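# Move three bean-filled cups from plank to table

## Task

Lift each of the three cups off the plank and set it upright on the table, keeping the beans inside every cup.

## Robot and tools

Robot: two arms, left_arm and right_arm, each ending in a five-finger hand. The left hand is the mirror image of the right one. Calibrated bases: left_arm at (-0.050, +0.440, 0) m, right_arm at (+0.013, -0.525, 0) m, both turned very slightly about z. A camera stand sits behind the arms. Cameras: cam_high, cam_low, cam_left_wrist, cam_right_wrist, each 672x504.

Scene frame: origin at table-top height, halfway between the nominal bases. +z is up, +x points out over the table, and left_arm is on the +y side (image sides may not match). Positions, orientations, velocities and Hand targets in results are given in this frame.

Hand point: a point 0.05 m in front of the palm and 0.15 m from the wrist flange along the fingers. Its +z runs along straight fingers, +y out of the palm, +x across the palm away from the thumb on the right hand, toward the thumb on the left hand. Straight fingertips lie about 0.06-0.07 m past it along +z and 0.06 m behind it along -y. A wrist bracket on the little-finger side can strike things, and with fingers level the wrist may hang up to 0.11 m (palm down) or 0.23 m (palm up) below the point and reach the table first.

The 28-number row (every number in [-1, 1], always all 28 even if one arm is idle): left_arm dx, dy, dz, rx, ry, rz; left hand little, ring, middle, index, thumb_bend, thumb_turn; left force_limit, speed; then the same 14 for right_arm. dx..rz are offsets, not poses: they are measured along the scene axes from that arm's Hand target as it stood when the action or move began; 1.0 equals 0.6 m of travel or 180 degrees of turn. rx, ry, rz form one rotation vector, turning about the Hand target position. Sending six zeros re-requests the current Hand target; repeating a nonzero offset keeps going further. Orientation is clipped each step to 32 degrees from the measured one.

The six hand numbers are absolute motor targets: +1 open/straight, -1 curled; thumb_turn -1 puts the thumb opposite the fingers, +1 beside the palm. force_limit maps -1..+1 to roughly 0..10 N at the fingertip (0..15 N for the thumb motors); a closing motor stops at it. speed rises from near zero at -1 to full at +0.48 and stays full above. A hand number is never 'no change': to keep a hand as is, resend the eight hand numbers last executed for it (before any were sent, use hand_measured plus hand_force_limit and hand_speed). With the thumb in front, the hand wraps objects about 0.035-0.065 m across. For a soft grip close slowly (speed -0.94 or less). To squeeze harder, raise force_limit and send a more-closed target than hand_measured.

Tools:
- execute_actions(actions, cameras): actions is a list of actions; each action is up to 15 rows, one per 1/30 s step, and a short action repeats its final row to fill 15 steps. Each row is counted from the action's start pose, not from the previous row. Images come only when actions is [] or cameras names them.
- move(target, speed, blend, stop_force, zero, blocking, cameras): target is one 28-number row or up to 15 rows; every row is an offset from the same starting Hand targets. speed is the top path speed in m/s, 0.002-3.6 (default 0.25), turning limited to twice that in rad/s; one value or one per target. blend in metres rounds corners of a list (0 = stop at each). stop_force, 3-120 N for both arms, ends an arm's path when the wrist sensor feels that much push against its motion; not reliable for light or rotating contacts; omit it when backing off a contact. zero (default true) rezeroes before the move. blocking=false returns after about 0.5 s while motion continues (not with stop_force). Paths do not avoid obstacles; keep away from an arm's own base.
- wait(seconds 0-10), stop() to brake a running move, zoom_image(camera, region [x0,y0,x1,y1], at most 504x504 pixels), show_instructions(), zero_wrist_force(arm), finished_scene(scene=1).

Results: end_effector_position (m), end_effector_quat_wxyz, velocities, Hand target (base for the next offsets; the hand often rests slightly short, so send the gap as an offset), joint positions and torques, wrist force/torque in the flange axes plus the peak since the last report, and per-motor hand_measured, hand_stopped_by (moving, target, force, stalled, fault) and hand_load_n (positive pushes a finger open; near 0 after losing a grip). A move adds a 'move:' line: done, off_target, moving, held or fault, with limits=paced (pose clipped) or limits=held (steps withheld). MOTOR HOT warns of overheating; at 85 °C the arm is braked for 30-60 s.

Avoid: a cup leaving the table or being left off it fails the task; dropping cups or spilling beans; releasing a moving cup; hitting fixed things hard. Net force near 150 N or high joint torque (wrist joints 25.4 N m) stops the arm for 10 s. Arms are stiff, so aiming even slightly past a firm contact can fault; approach slowly. Never let the arms or hands press on each other; that can end the scene. Long stretched or strained holds heat motors. Occasionally a loose object gets nudged by itself.

Each tool is called after "Request:" as name(argument=value, ...), one argument or row to a line, values as JSON.

Reference images:

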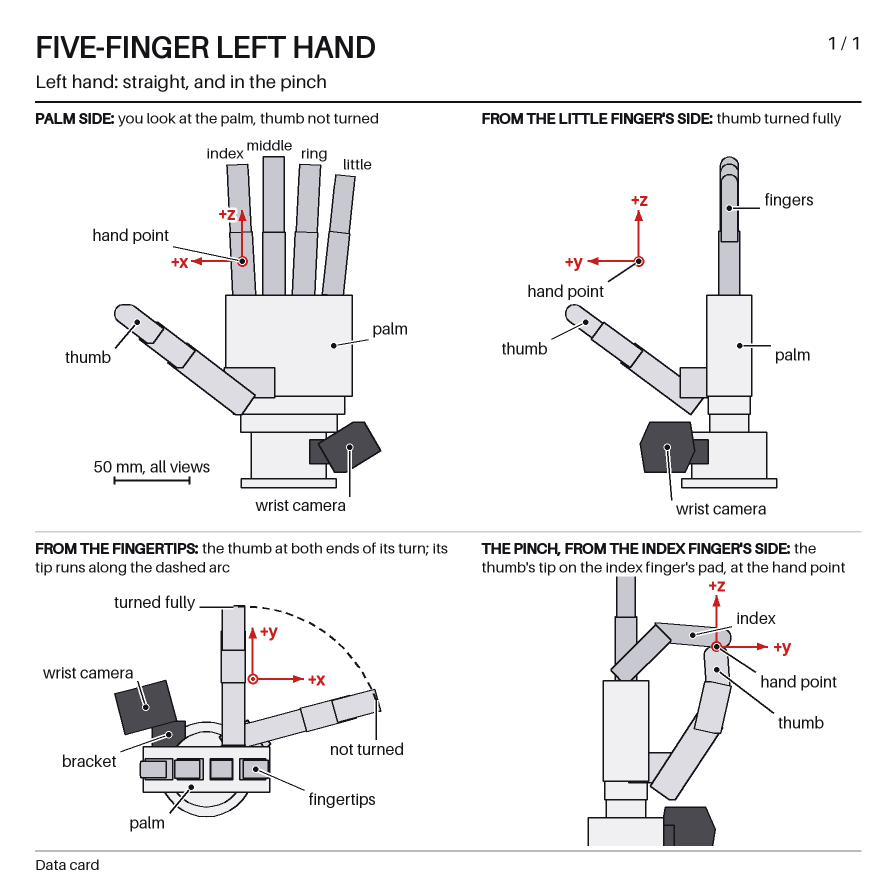

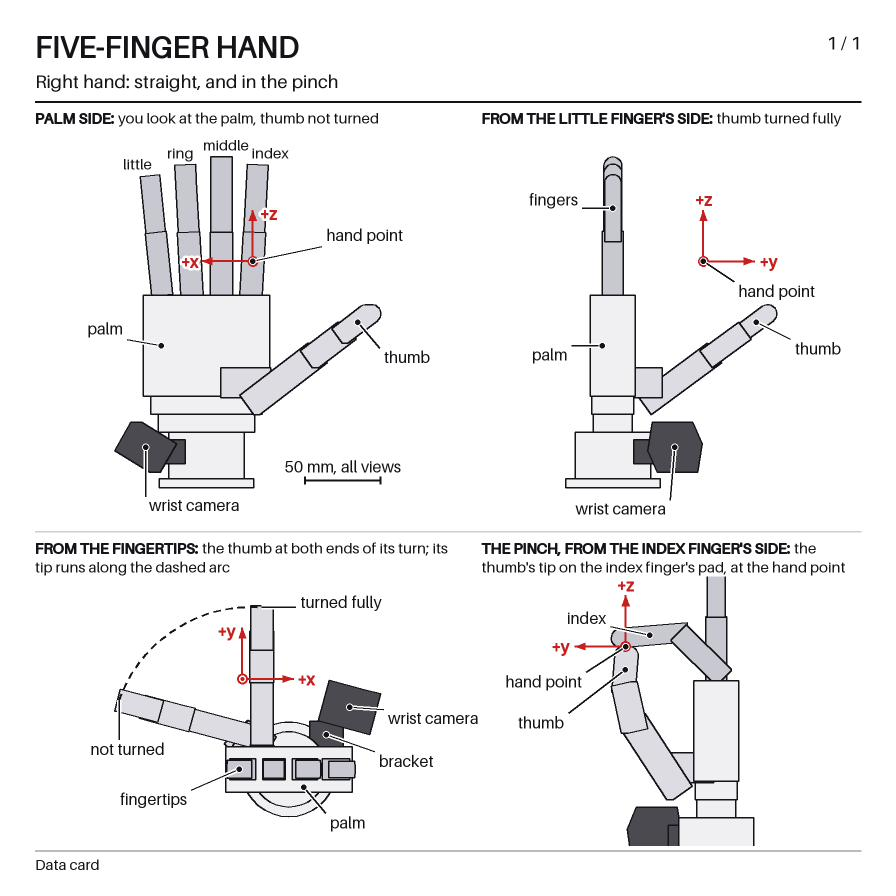

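## Session

Request:
execute_actions(
  actions=[],
)

Scene clock: 0.00 s.
left_arm: end_effector_position=(+0.5208, +0.3338, +0.3221) hand_measured=(+1.000, +1.000, +1.000, +1.000, +1.000, +1.000) hand_load_n=(+0.0, +0.0, +0.0, +0.0, +0.0, +0.0) hand_stopped_by=(target, target, target, target, target, target) hand_force_limit=0.00 hand_speed=-0.80 end_effector_quat_wxyz=(+0.113, +0.966, +0.065, +0.223) | right_arm: end_effector_position=(-0.0336, -0.0151, +0.1060) hand_measured=(+1.000, +1.000, +1.000, +1.000, +1.000, +1.000) hand_load_n=(+0.0, +0.0, +0.0, +0.0, +0.0, +0.0) hand_stopped_by=(target, target, target, target, target, target) hand_force_limit=0.00 hand_speed=-0.80 end_effector_quat_wxyz=(-0.136, +0.686, -0.703, -0.130)
Joint positions: left_arm=[3.474 -1.824 -1.374 2.026 -1.252 1.674] | right_arm=[1.242 -1.276 1.832 0.657 1.446 -1.902]
Joint velocities: within noise
Joint torques (N m): no reading
Wrist force (N): no reading
Wrist torque (N m): no reading
Wrist force, peak (N): no reading
Hand target: left_arm +0.5208, +0.3338, +0.3221; +0.113, +0.966, +0.065, +0.223 | right_arm -0.0336, -0.0151, +0.1060; -0.136, +0.686, -0.703, -0.130

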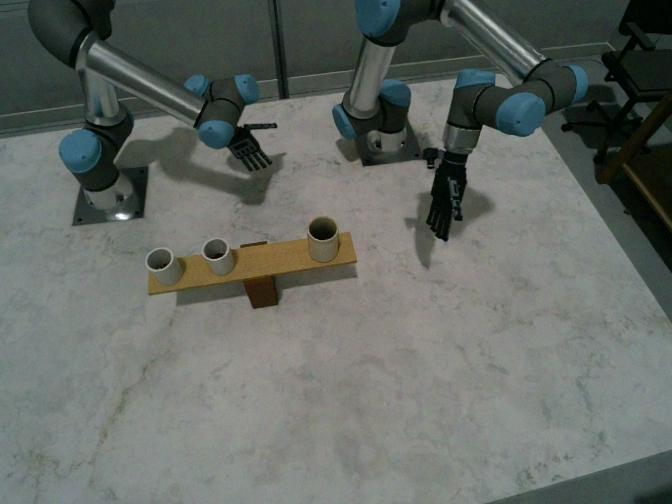

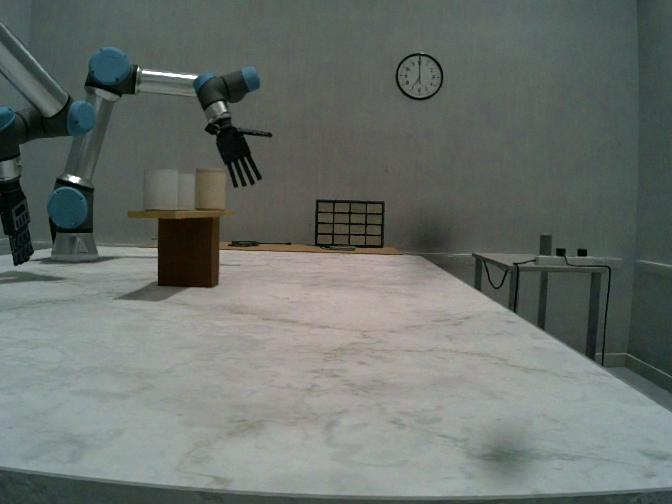

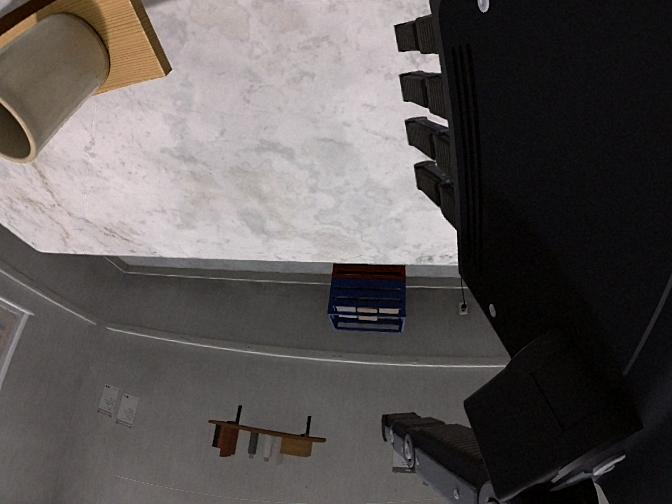

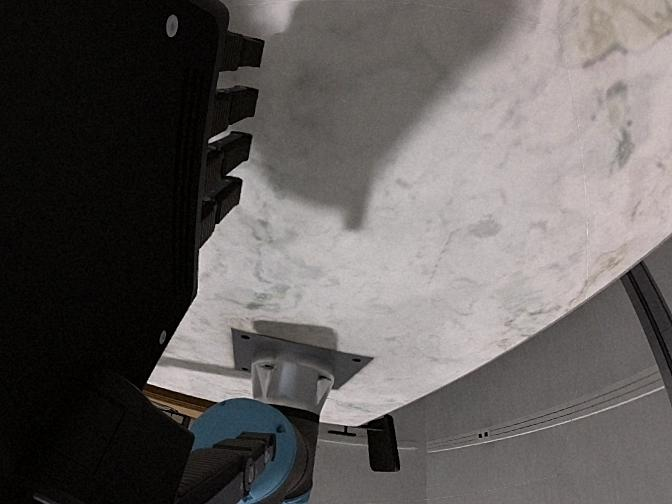

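Request:
zoom_image(
  camera="cam_high",
  region=[120, 180, 380, 340],
)

Request:
zoom_image(
  camera="cam_low",
  region=[0, 60, 300, 300],
)

Request:
zoom_image(
  camera="cam_left_wrist",
  region=[0, 0, 250, 250],
)

Scaled by 1.938.

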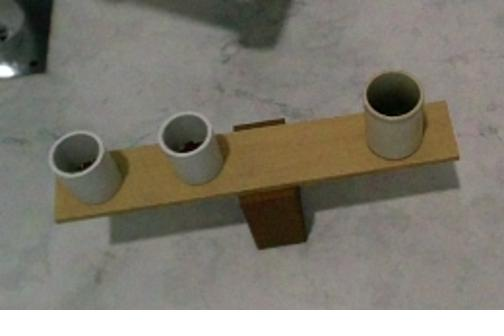

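Scaled by 1.680.

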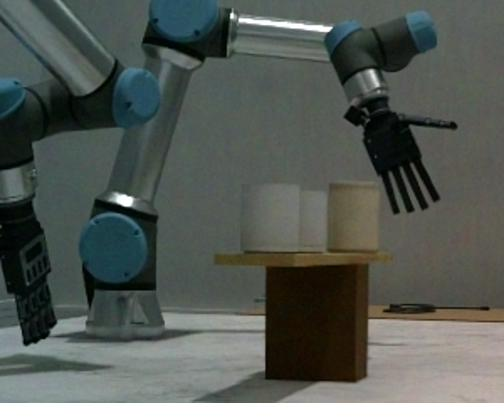

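Scaled by 2.016 from the camera's 672x504 image, which has a finer 960x720 frame.

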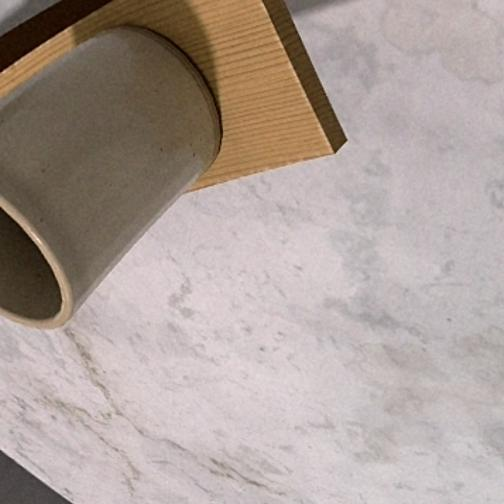

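Request:
zoom_image(
  camera="cam_high",
  region=[0, 100, 240, 280],
)

Request:
zoom_image(
  camera="cam_high",
  region=[320, 60, 560, 260],
)

Request:
zoom_image(
  camera="cam_high",
  region=[180, 50, 300, 150],
)

Request:
zoom_image(
  camera="cam_high",
  region=[200, 210, 400, 330],
)

Request:
zoom_image(
  camera="cam_low",
  region=[110, 150, 260, 300],
)

Scaled by 2.100.

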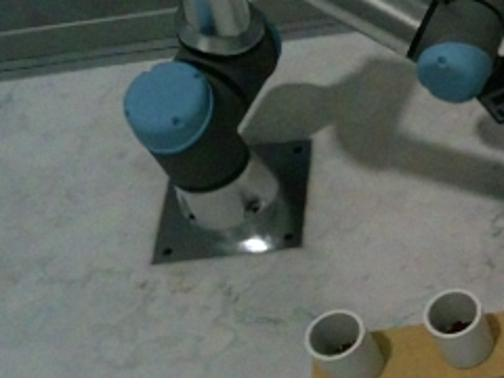

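Scaled by 2.100.

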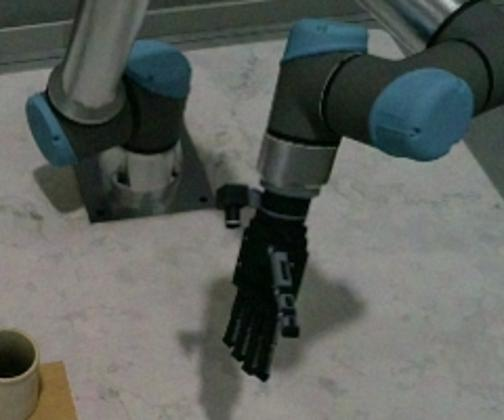

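Scaled by 4.200.

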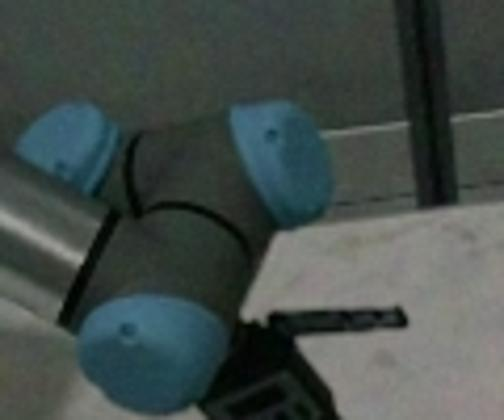

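Scaled by 2.520.

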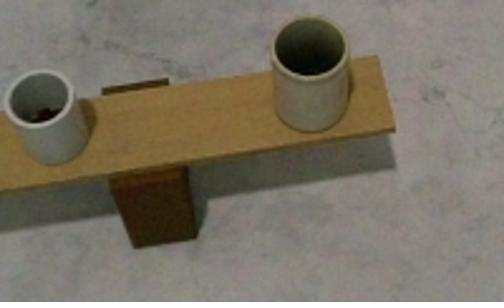

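Scaled by 3.360.

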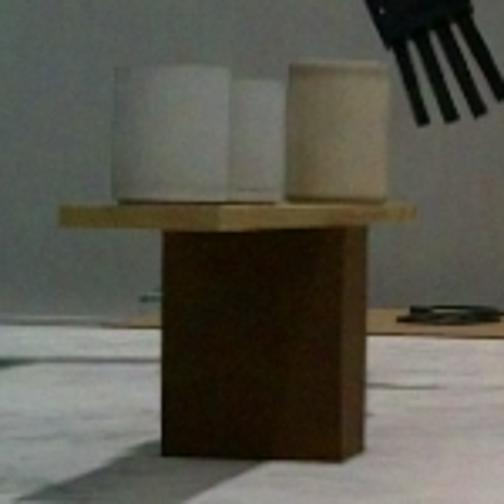

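Request:
move(
  target=[-0.368, -0.056, 0.2965, 0.0728, 0.1436, -0.0419, 1, 1, 1, 1, 1, 1, 0, -0.8, 0, 0, 0, 0, 0, 0, 1, 1, 1, 1, 1, 1, 0, -0.8],
  speed=0.3,
  cameras=["all"],
)

Scene clock: 16.47 s.
left_arm: end_effector_position=(+0.3000, +0.3002, +0.4999) hand_measured=(+1.000, +1.000, +1.000, +1.000, +1.000, +1.000) hand_load_n=(+0.0, +0.0, +0.0, +0.0, -0.5, +0.0) hand_stopped_by=(target, target, target, target, target, target) hand_force_limit=0.00 hand_speed=-0.80 end_effector_quat_wxyz=(+0.000, +1.000, +0.000, +0.000) | right_arm: end_effector_position=(-0.0336, -0.0151, +0.1060) hand_measured=(+1.000, +1.000, +1.000, +1.000, +1.000, +1.000) hand_load_n=(+0.0, +0.0, +0.0, +0.0, +0.0, +0.0) hand_stopped_by=(target, target, target, target, target, target) hand_force_limit=0.00 hand_speed=-0.80 end_effector_quat_wxyz=(-0.136, +0.686, -0.703, -0.130)
Joint positions: left_arm=[3.344 -1.676 -1.031 1.137 -1.571 1.744] | right_arm=[1.242 -1.276 1.832 0.657 1.446 -1.902]
Joint torques (N m): left_arm=[-5.61 10.7 28.13 -4.15 -1.59 -2.67] | right_arm=[-0.5 -29.52 -15.74 1.81 -0.06 0.05]
Wrist force (N): left_arm=[0.3 0.4 0.3] | right_arm=[-0.2 -0.1 -0.1]
Wrist torque (N m): left_arm=[0.01 0.03 0.15] | right_arm=[0.00 0.02 -0.01]
Wrist force, peak (N): left_arm=[0.3 -0.7 1.5] | right_arm=[-0.1 0.5 -0.1]
Hand target: left_arm +0.3000, +0.3002, +0.5000; +0.000, +1.000, +0.000, +0.000 | right_arm -0.0336, -0.0151, +0.1060; -0.136, +0.686, -0.703, -0.130
Off the commanded pose: left_arm 0.000 m, 0 deg | right_arm 0.000 m, 0 deg.
move: done

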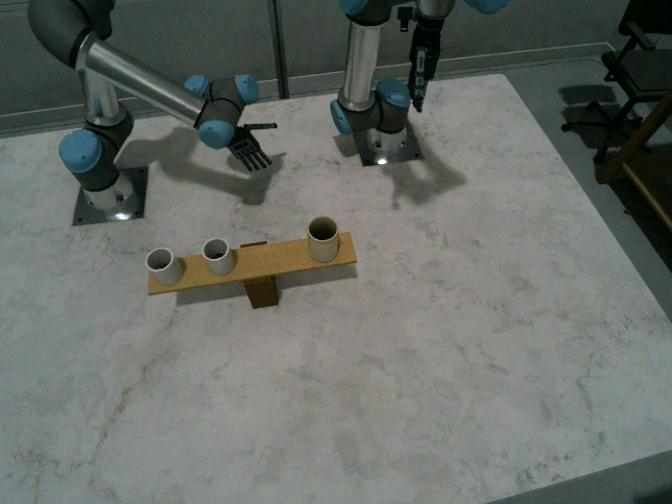

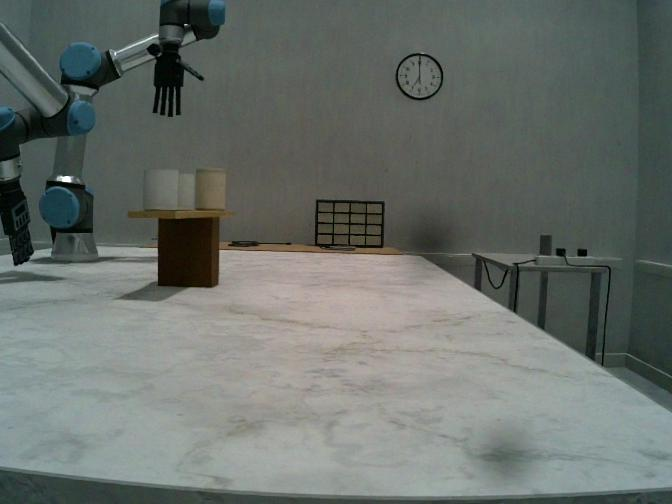

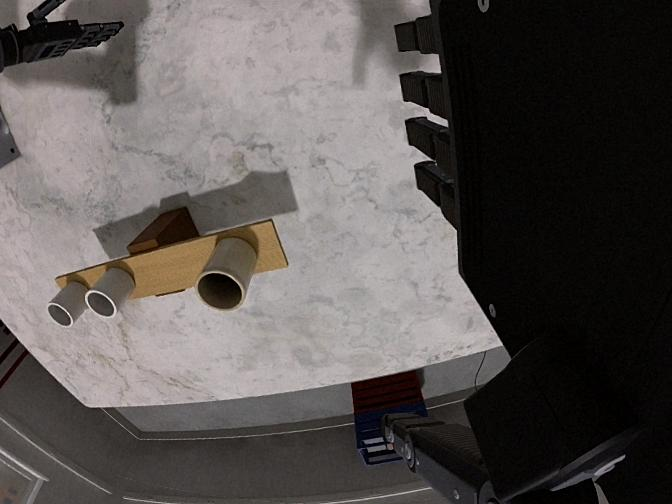

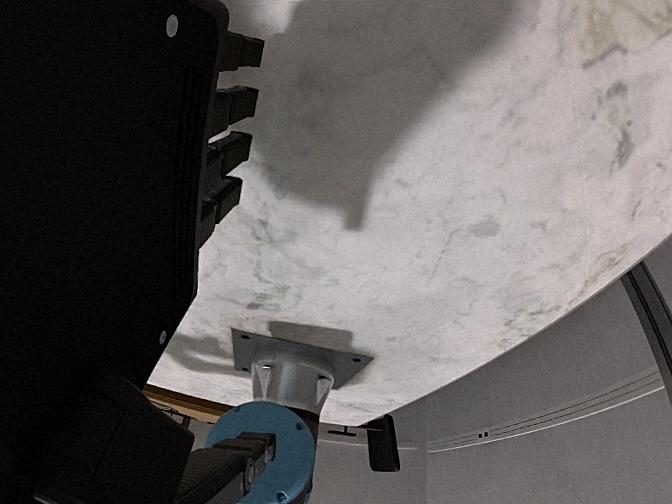

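Request:
zoom_image(
  camera="cam_left_wrist",
  region=[30, 170, 310, 350],
)

Request:
zoom_image(
  camera="cam_left_wrist",
  region=[40, 260, 150, 340],
)

Request:
zoom_image(
  camera="cam_left_wrist",
  region=[180, 210, 300, 320],
)

Request:
zoom_image(
  camera="cam_high",
  region=[320, 0, 520, 200],
)

Scaled by 1.800 from the camera's 672x504 image, which has a finer 960x720 frame.

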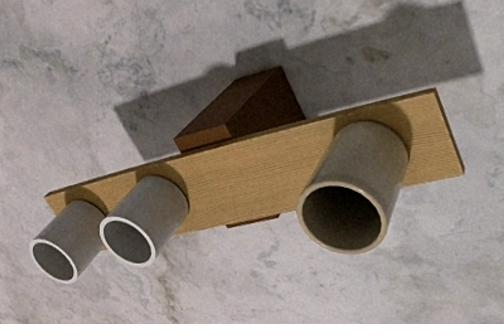

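Scaled by 4.582 from the camera's 672x504 image, which has a finer 960x720 frame.

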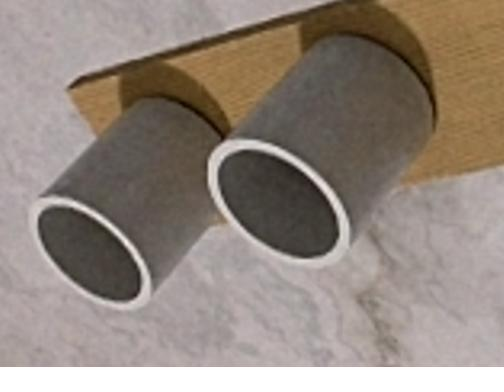

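Scaled by 4.200 from the camera's 672x504 image, which has a finer 960x720 frame.

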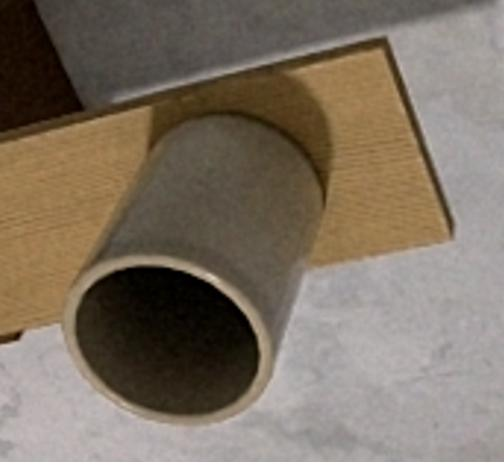

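Scaled by 2.520.

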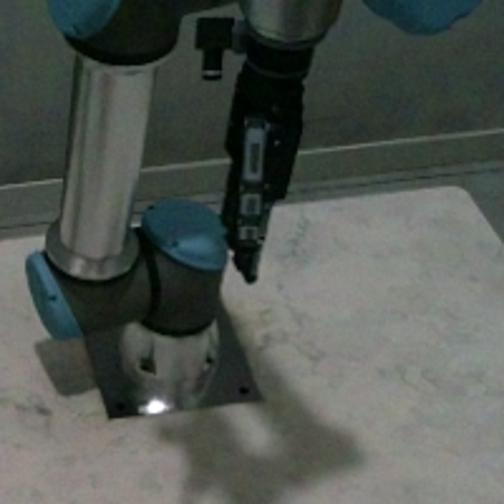

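Request:
move(
  target=[0, -0.25, 0, 0, 0, 0, 1, 1, 1, 1, 1, 1, 0, -0.8, 0, 0, 0, 0, 0, 0, 1, 1, 1, 1, 1, 1, 0, -0.8],
  speed=0.3,
  cameras=["cam_left_wrist", "cam_high"],
)

Request:
zoom_image(
  camera="cam_left_wrist",
  region=[130, 170, 410, 350],
)

Scene clock: 18.77 s.
left_arm: end_effector_position=(+0.2999, +0.1503, +0.5000) hand_measured=(+1.000, +1.000, +1.000, +1.000, +1.000, +1.000) hand_load_n=(+0.0, +0.0, +0.0, +0.0, +0.0, +0.0) hand_stopped_by=(target, target, target, target, target, target) hand_force_limit=0.00 hand_speed=-0.80 end_effector_quat_wxyz=(+0.000, +1.000, +0.000, +0.000) | right_arm: end_effector_position=(-0.0336, -0.0151, +0.1060) hand_measured=(+1.000, +1.000, +1.000, +1.000, +1.000, +1.000) hand_load_n=(+0.0, +0.0, +0.0, +0.0, +0.0, +0.0) hand_stopped_by=(target, target, target, target, target, target) hand_force_limit=0.00 hand_speed=-0.80 end_effector_quat_wxyz=(-0.136, +0.686, -0.703, -0.130)
Joint positions: left_arm=[2.893 -1.86 -0.804 1.094 -1.571 1.294] | right_arm=[1.242 -1.276 1.832 0.657 1.446 -1.902]
Joint torques (N m): left_arm=[-7.27 18.13 25.04 -4.63 -1.07 -3.4] | right_arm=[-0.72 -29.4 -15.66 1.82 -0.02 -0.02]
Wrist force (N): left_arm=[0.6 0.3 0.6] | right_arm=[-0.2 0.5 -0.1]
Wrist torque (N m): left_arm=[-0.03 -0.02 0.17] | right_arm=[0.08 0.03 0.00]
Wrist force, peak (N): left_arm=[0.1 1.6 1.0] | right_arm=[-0.1 0.2 0.6]
Hand target: left_arm +0.3000, +0.1502, +0.5000; +0.000, +1.000, +0.000, +0.000 | right_arm -0.0336, -0.0151, +0.1060; -0.136, +0.686, -0.703, -0.130
Off the commanded pose: left_arm 0.000 m, 0 deg | right_arm 0.000 m, 0 deg.
move: done
Images, in order (width x height): cam_high 672x504, cam_left_wrist 672x504.

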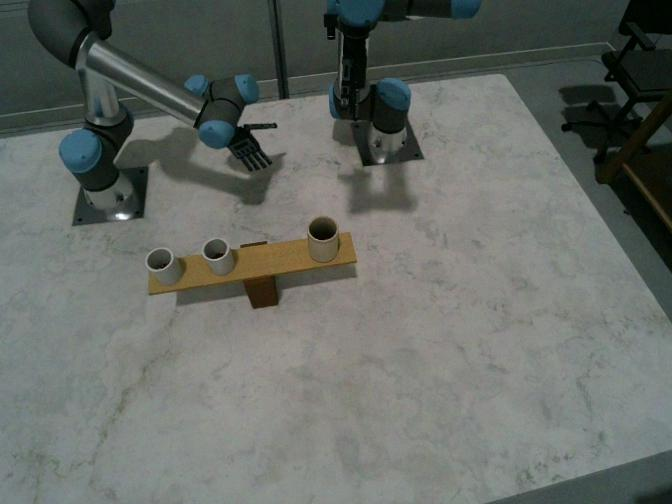

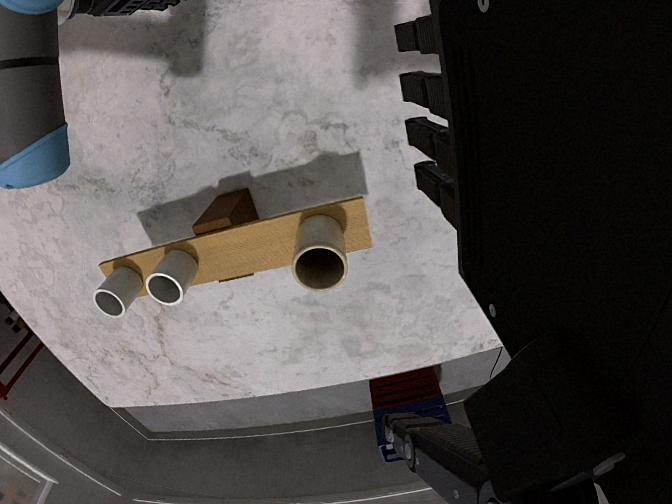

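Scaled by 1.800 from the camera's 672x504 image, which has a finer 960x720 frame.

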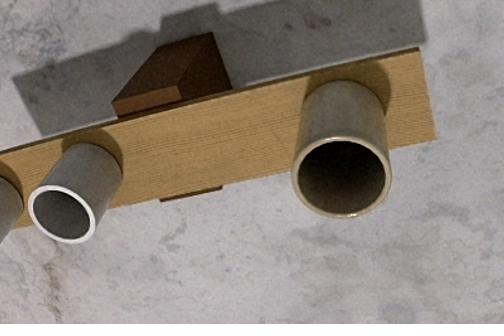

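Request:
zoom_image(
  camera="cam_left_wrist",
  region=[360, 0, 560, 240],
)

Request:
zoom_image(
  camera="cam_left_wrist",
  region=[350, 300, 672, 504],
)

Request:
zoom_image(
  camera="cam_left_wrist",
  region=[0, 0, 240, 200],
)

Scaled by 2.100 from the camera's 672x504 image, which has a finer 960x720 frame.

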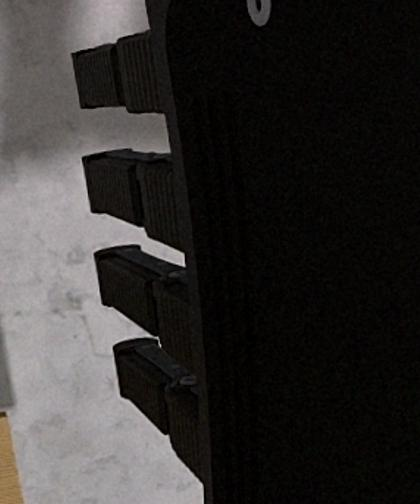

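Scaled by 1.565 from the camera's 672x504 image, which has a finer 960x720 frame.

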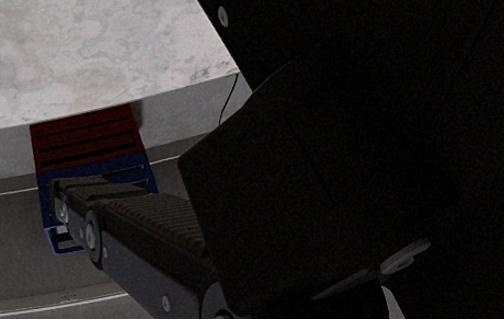

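Scaled by 2.100 from the camera's 672x504 image, which has a finer 960x720 frame.

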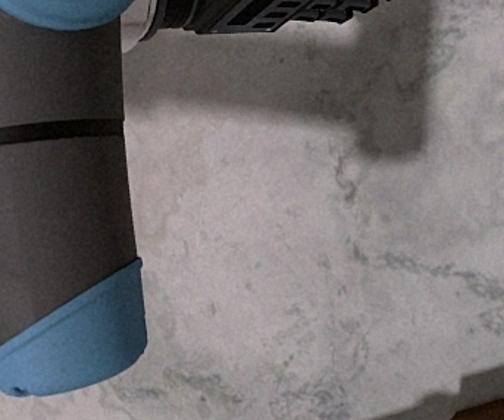

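Request:
move(
  target=[0.25, 0.3, -0.1667, 0.2836, -0.5115, -0.5115, 1, 1, 1, 1, 1, 1, 0, -0.8, 0, 0, 0, 0, 0, 0, 1, 1, 1, 1, 1, 1, 0, -0.8],
  speed=0.3,
  cameras=["all"],
)

Scene clock: 50.40 s.
left_arm: end_effector_position=(+0.4500, +0.3302, +0.3999) hand_measured=(+1.000, +1.000, +1.000, +1.000, +1.000, +1.000) hand_load_n=(+0.0, +0.0, +0.0, +0.0, +0.0, -0.5) hand_stopped_by=(target, target, target, target, target, target) hand_force_limit=0.00 hand_speed=-0.80 end_effector_quat_wxyz=(+0.343, -0.343, +0.618, -0.619) | right_arm: end_effector_position=(-0.0336, -0.0151, +0.1060) hand_measured=(+1.000, +1.000, +1.000, +1.000, +1.000, +1.000) hand_load_n=(+0.0, +0.0, +0.0, +0.0, +0.0, +0.0) hand_stopped_by=(target, target, target, target, target, target) hand_force_limit=0.00 hand_speed=-0.80 end_effector_quat_wxyz=(-0.136, +0.686, -0.703, -0.130)
Joint positions: left_arm=[3.778 -1.3 -1.873 3.172 -0.405 3.141] | right_arm=[1.242 -1.276 1.832 0.657 1.446 -1.902]
Joint torques (N m): left_arm=[7.86 17.64 11.92 2.93 1.37 -2.82] | right_arm=[-0.7 -30.45 -16.58 1.88 -0.04 0.1]
Wrist force (N): left_arm=[-0.3 1.7 -1.7] | right_arm=[0.0 0.1 0.1]
Wrist torque (N m): left_arm=[0.16 0.04 0.04] | right_arm=[0.00 0.00 0.00]
Wrist force, peak (N): left_arm=[-0.5 1.8 -2.0] | right_arm=[-0.4 0.4 0.3]
Hand target: left_arm +0.4500, +0.3302, +0.4000; +0.343, -0.343, +0.618, -0.619 | right_arm -0.0336, -0.0151, +0.1060; -0.136, +0.686, -0.703, -0.130
Off the commanded pose: left_arm 0.000 m, 0 deg | right_arm 0.000 m, 0 deg.
move: done

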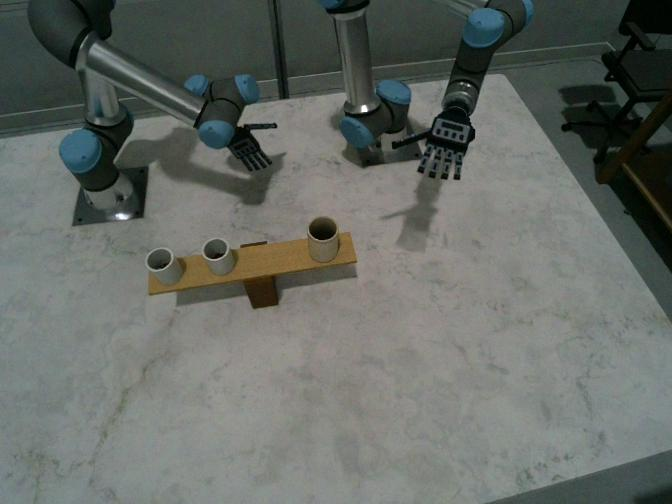

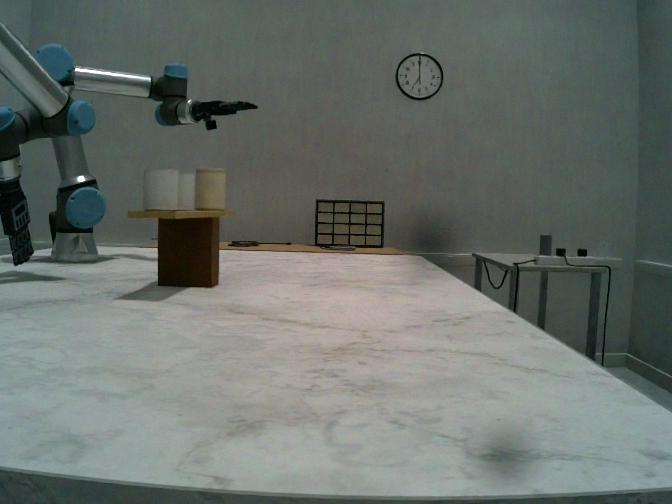

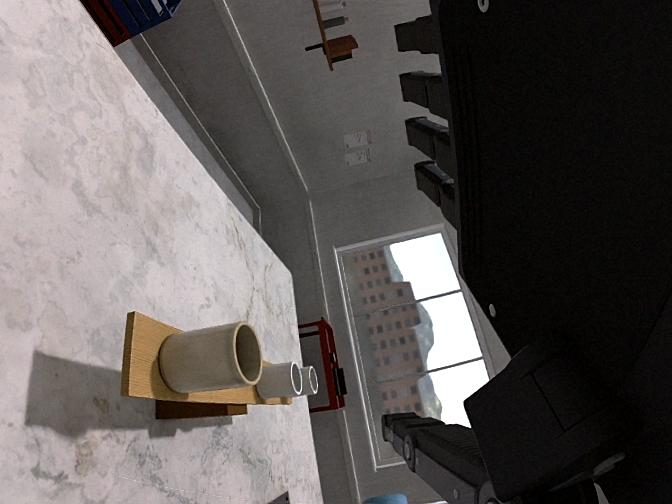

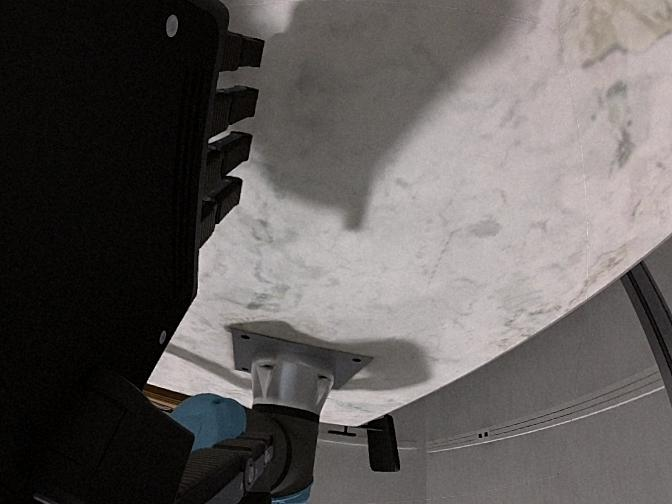

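Request:
zoom_image(
  camera="cam_left_wrist",
  region=[100, 290, 340, 430],
)

Scaled by 2.100 from the camera's 672x504 image, which has a finer 960x720 frame.

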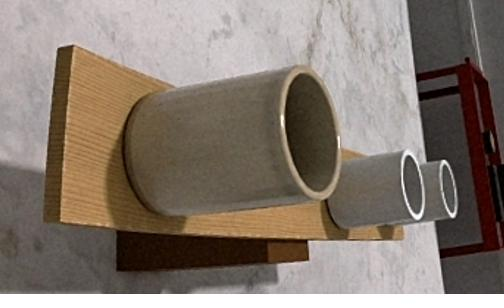

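Request:
move(
  target=[
    [0.0833, 0, -0.5, 0, 0, 0, 1, 1, 1, 1, 1, 1, 0, -0.8, 0, 0, 0, 0, 0, 0, 1, 1, 1, 1, 1, 1, 0, -0.8],
    [0.0833, 0, -0.6, 0, 0, 0, 1, 1, 1, 1, 1, 1, 0, -0.8, 0, 0, 0, 0, 0, 0, 1, 1, 1, 1, 1, 1, 0, -0.8],
  ],
  speed=[0.3, 0.08],
  stop_force=8,
  cameras=["all"],
)

Scene clock: 55.73 s.
left_arm: end_effector_position=(+0.5000, +0.3302, +0.0400) hand_measured=(+1.000, +1.000, +1.000, +1.000, +1.000, +1.000) hand_load_n=(+0.0, +0.0, +0.0, +0.0, +0.0, +0.0) hand_stopped_by=(target, target, target, target, target, target) hand_force_limit=0.00 hand_speed=-0.80 end_effector_quat_wxyz=(+0.343, -0.343, +0.618, -0.619) | right_arm: end_effector_position=(-0.0336, -0.0151, +0.1060) hand_measured=(+1.000, +1.000, +1.000, +1.000, +1.000, +1.000) hand_load_n=(+0.0, +0.0, +0.0, +0.0, +0.0, +0.0) hand_stopped_by=(target, target, target, target, target, target) hand_force_limit=0.00 hand_speed=-0.80 end_effector_quat_wxyz=(-0.136, +0.686, -0.703, -0.130)
Joint positions: left_arm=[3.69 -1.968 -2.302 4.271 -0.492 3.141] | right_arm=[1.242 -1.276 1.832 0.657 1.446 -1.902]
Joint torques (N m): left_arm=[-6.02 16 0.56 2.88 -1.35 -2.89] | right_arm=[-0.58 -30.16 -16.99 2.02 -0.11 -0.01]
Wrist force (N): left_arm=[0.1 2.3 -1.8] | right_arm=[0.0 0.2 -0.1]
Wrist torque (N m): left_arm=[0.27 0.01 0.09] | right_arm=[0.04 -0.01 0.01]
Wrist force, peak (N): left_arm=[-0.3 3.2 -1.7] | right_arm=[-0.4 0.1 0.5]
Hand target: left_arm +0.5000, +0.3302, +0.0400; +0.343, -0.343, +0.618, -0.619 | right_arm -0.0336, -0.0151, +0.1060; -0.136, +0.686, -0.703, -0.130
Off the commanded pose: left_arm 0.000 m, 0 deg | right_arm 0.000 m, 0 deg.
move: done

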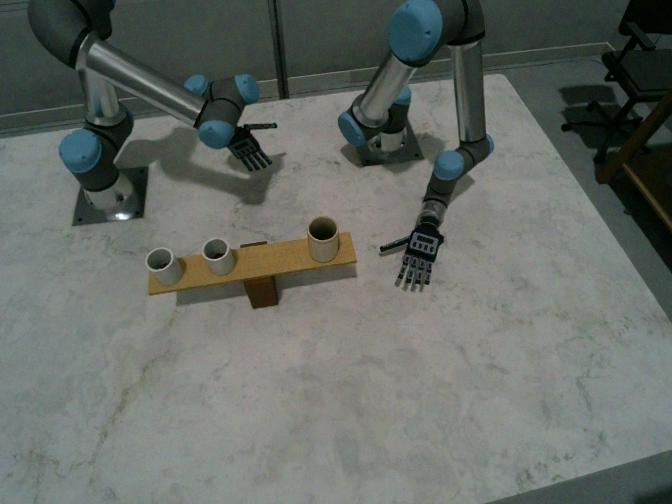

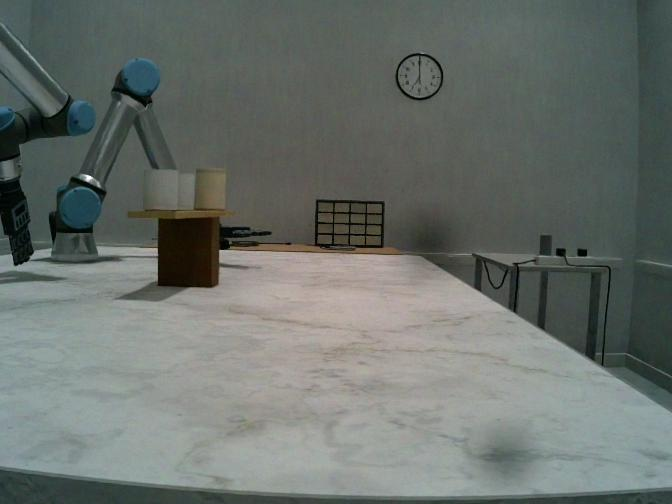

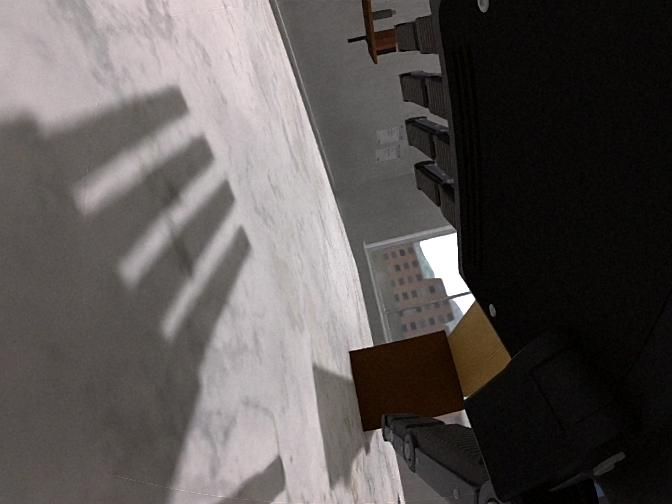

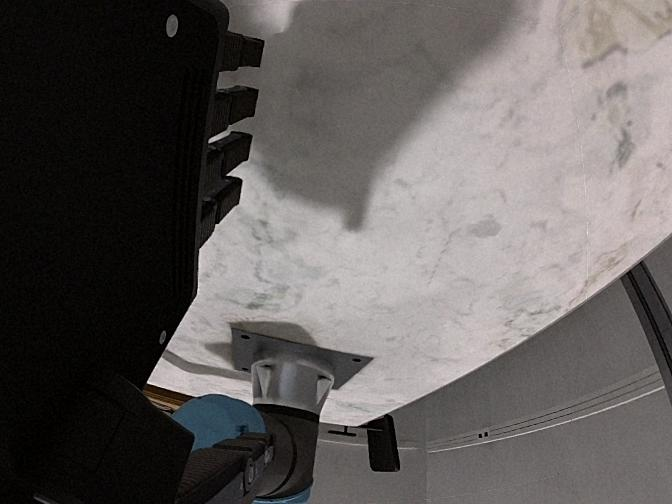

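Request:
zoom_image(
  camera="cam_low",
  region=[110, 150, 300, 300],
)

Request:
zoom_image(
  camera="cam_high",
  region=[290, 190, 470, 310],
)

Request:
zoom_image(
  camera="cam_left_wrist",
  region=[240, 280, 540, 504],
)

Scaled by 2.653.

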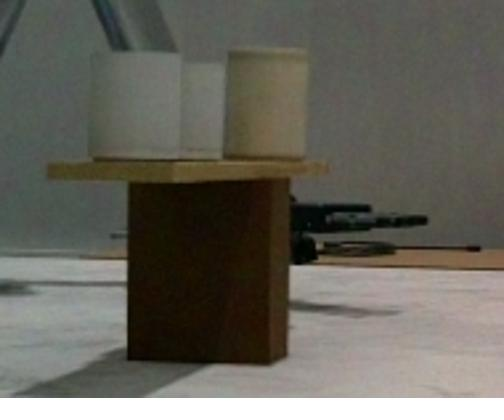

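Scaled by 2.800.

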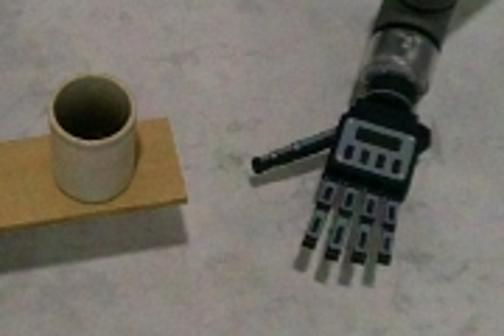

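Scaled by 1.680 from the camera's 672x504 image, which has a finer 960x720 frame.

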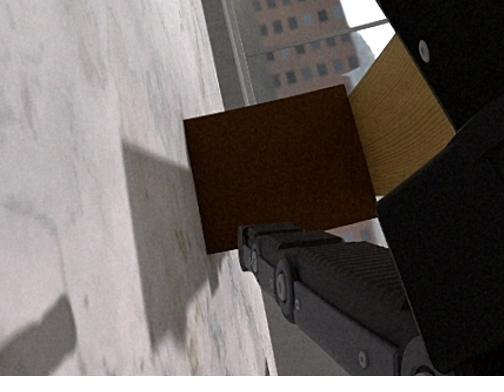

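Request:
move(
  target=[-0.0333, -0.367, 0, 0, 0, 0, 1, 1, 1, 1, 1, 1, 0, -0.8, 0, 0, 0, 0, 0, 0, 1, 1, 1, 1, 1, 1, 0, -0.8],
  speed=0.15,
  stop_force=6,
  cameras=["all"],
)

Request:
zoom_image(
  camera="cam_low",
  region=[110, 150, 300, 300],
)

Request:
zoom_image(
  camera="cam_high",
  region=[270, 190, 450, 310],
)

Scene clock: 63.40 s.
left_arm: end_effector_position=(+0.4800, +0.1100, +0.0400) hand_measured=(+1.000, +1.000, +1.000, +1.000, +1.000, +1.000) hand_load_n=(+0.0, +0.0, +0.0, +0.0, +0.0, -0.5) hand_stopped_by=(target, target, target, target, target, target) hand_force_limit=0.00 hand_speed=-0.80 end_effector_quat_wxyz=(+0.343, -0.343, +0.618, -0.619) | right_arm: end_effector_position=(-0.0336, -0.0151, +0.1060) hand_measured=(+1.000, +1.000, +1.000, +1.000, +1.000, +1.000) hand_load_n=(+0.0, +0.0, +0.0, +0.0, +0.0, +0.0) hand_stopped_by=(target, target, target, target, target, target) hand_force_limit=0.00 hand_speed=-0.80 end_effector_quat_wxyz=(-0.136, +0.686, -0.703, -0.130)
Joint positions: left_arm=[3.061 -1.994 -2.251 4.246 -1.121 3.141] | right_arm=[1.242 -1.276 1.832 0.657 1.446 -1.902]
Joint torques (N m): left_arm=[-6.24 16.53 20.55 -0.68 -1.12 2.79] | right_arm=[-0.45 -30.67 -16.68 2.1 -0.07 0.03]
Wrist force (N): left_arm=[0.0 2.0 -1.8] | right_arm=[-0.1 0.2 -0.1]
Wrist torque (N m): left_arm=[0.20 -0.01 -0.14] | right_arm=[0.03 0.02 0.00]
Wrist force, peak (N): left_arm=[-1.0 2.1 -2.1] | right_arm=[0.1 -0.1 -0.6]
Hand target: left_arm +0.4800, +0.1100, +0.0400; +0.343, -0.343, +0.618, -0.619 | right_arm -0.0336, -0.0151, +0.1060; -0.136, +0.686, -0.703, -0.130
Off the commanded pose: left_arm 0.000 m, 0 deg | right_arm 0.000 m, 0 deg.
move: done

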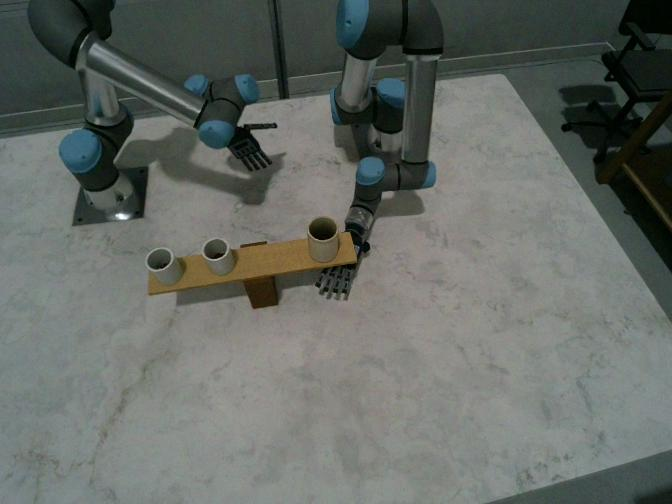

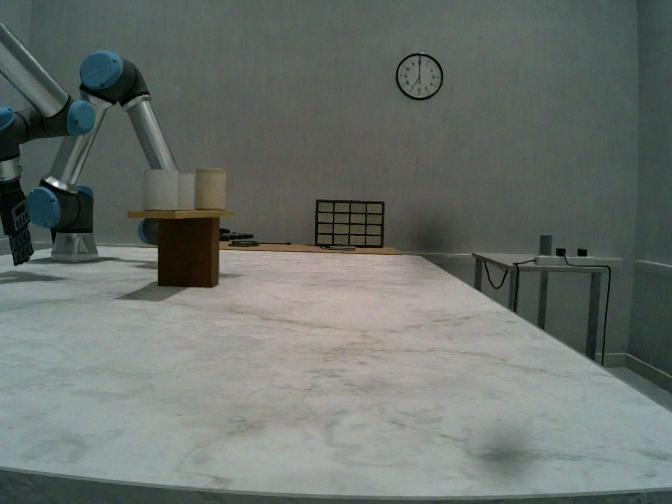

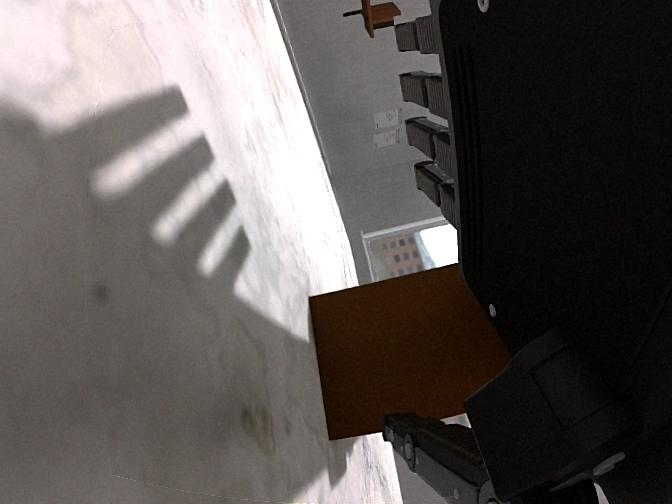

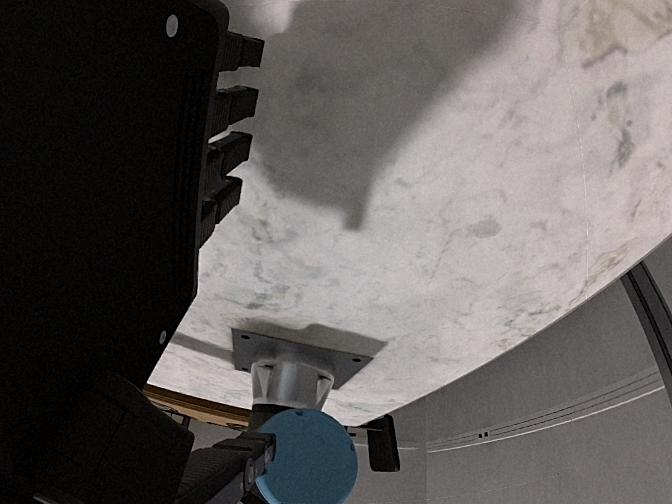

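Scaled by 2.653.

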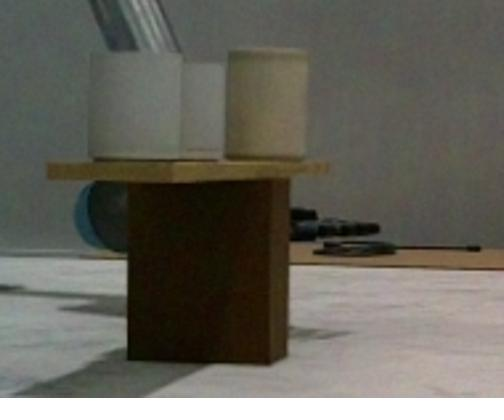

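Scaled by 2.800.

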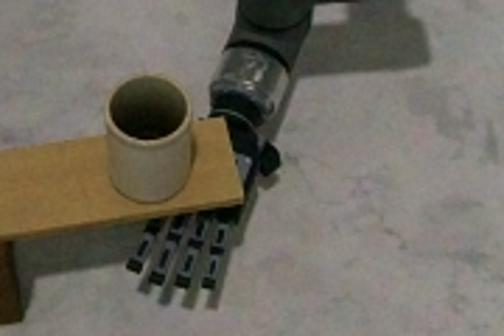

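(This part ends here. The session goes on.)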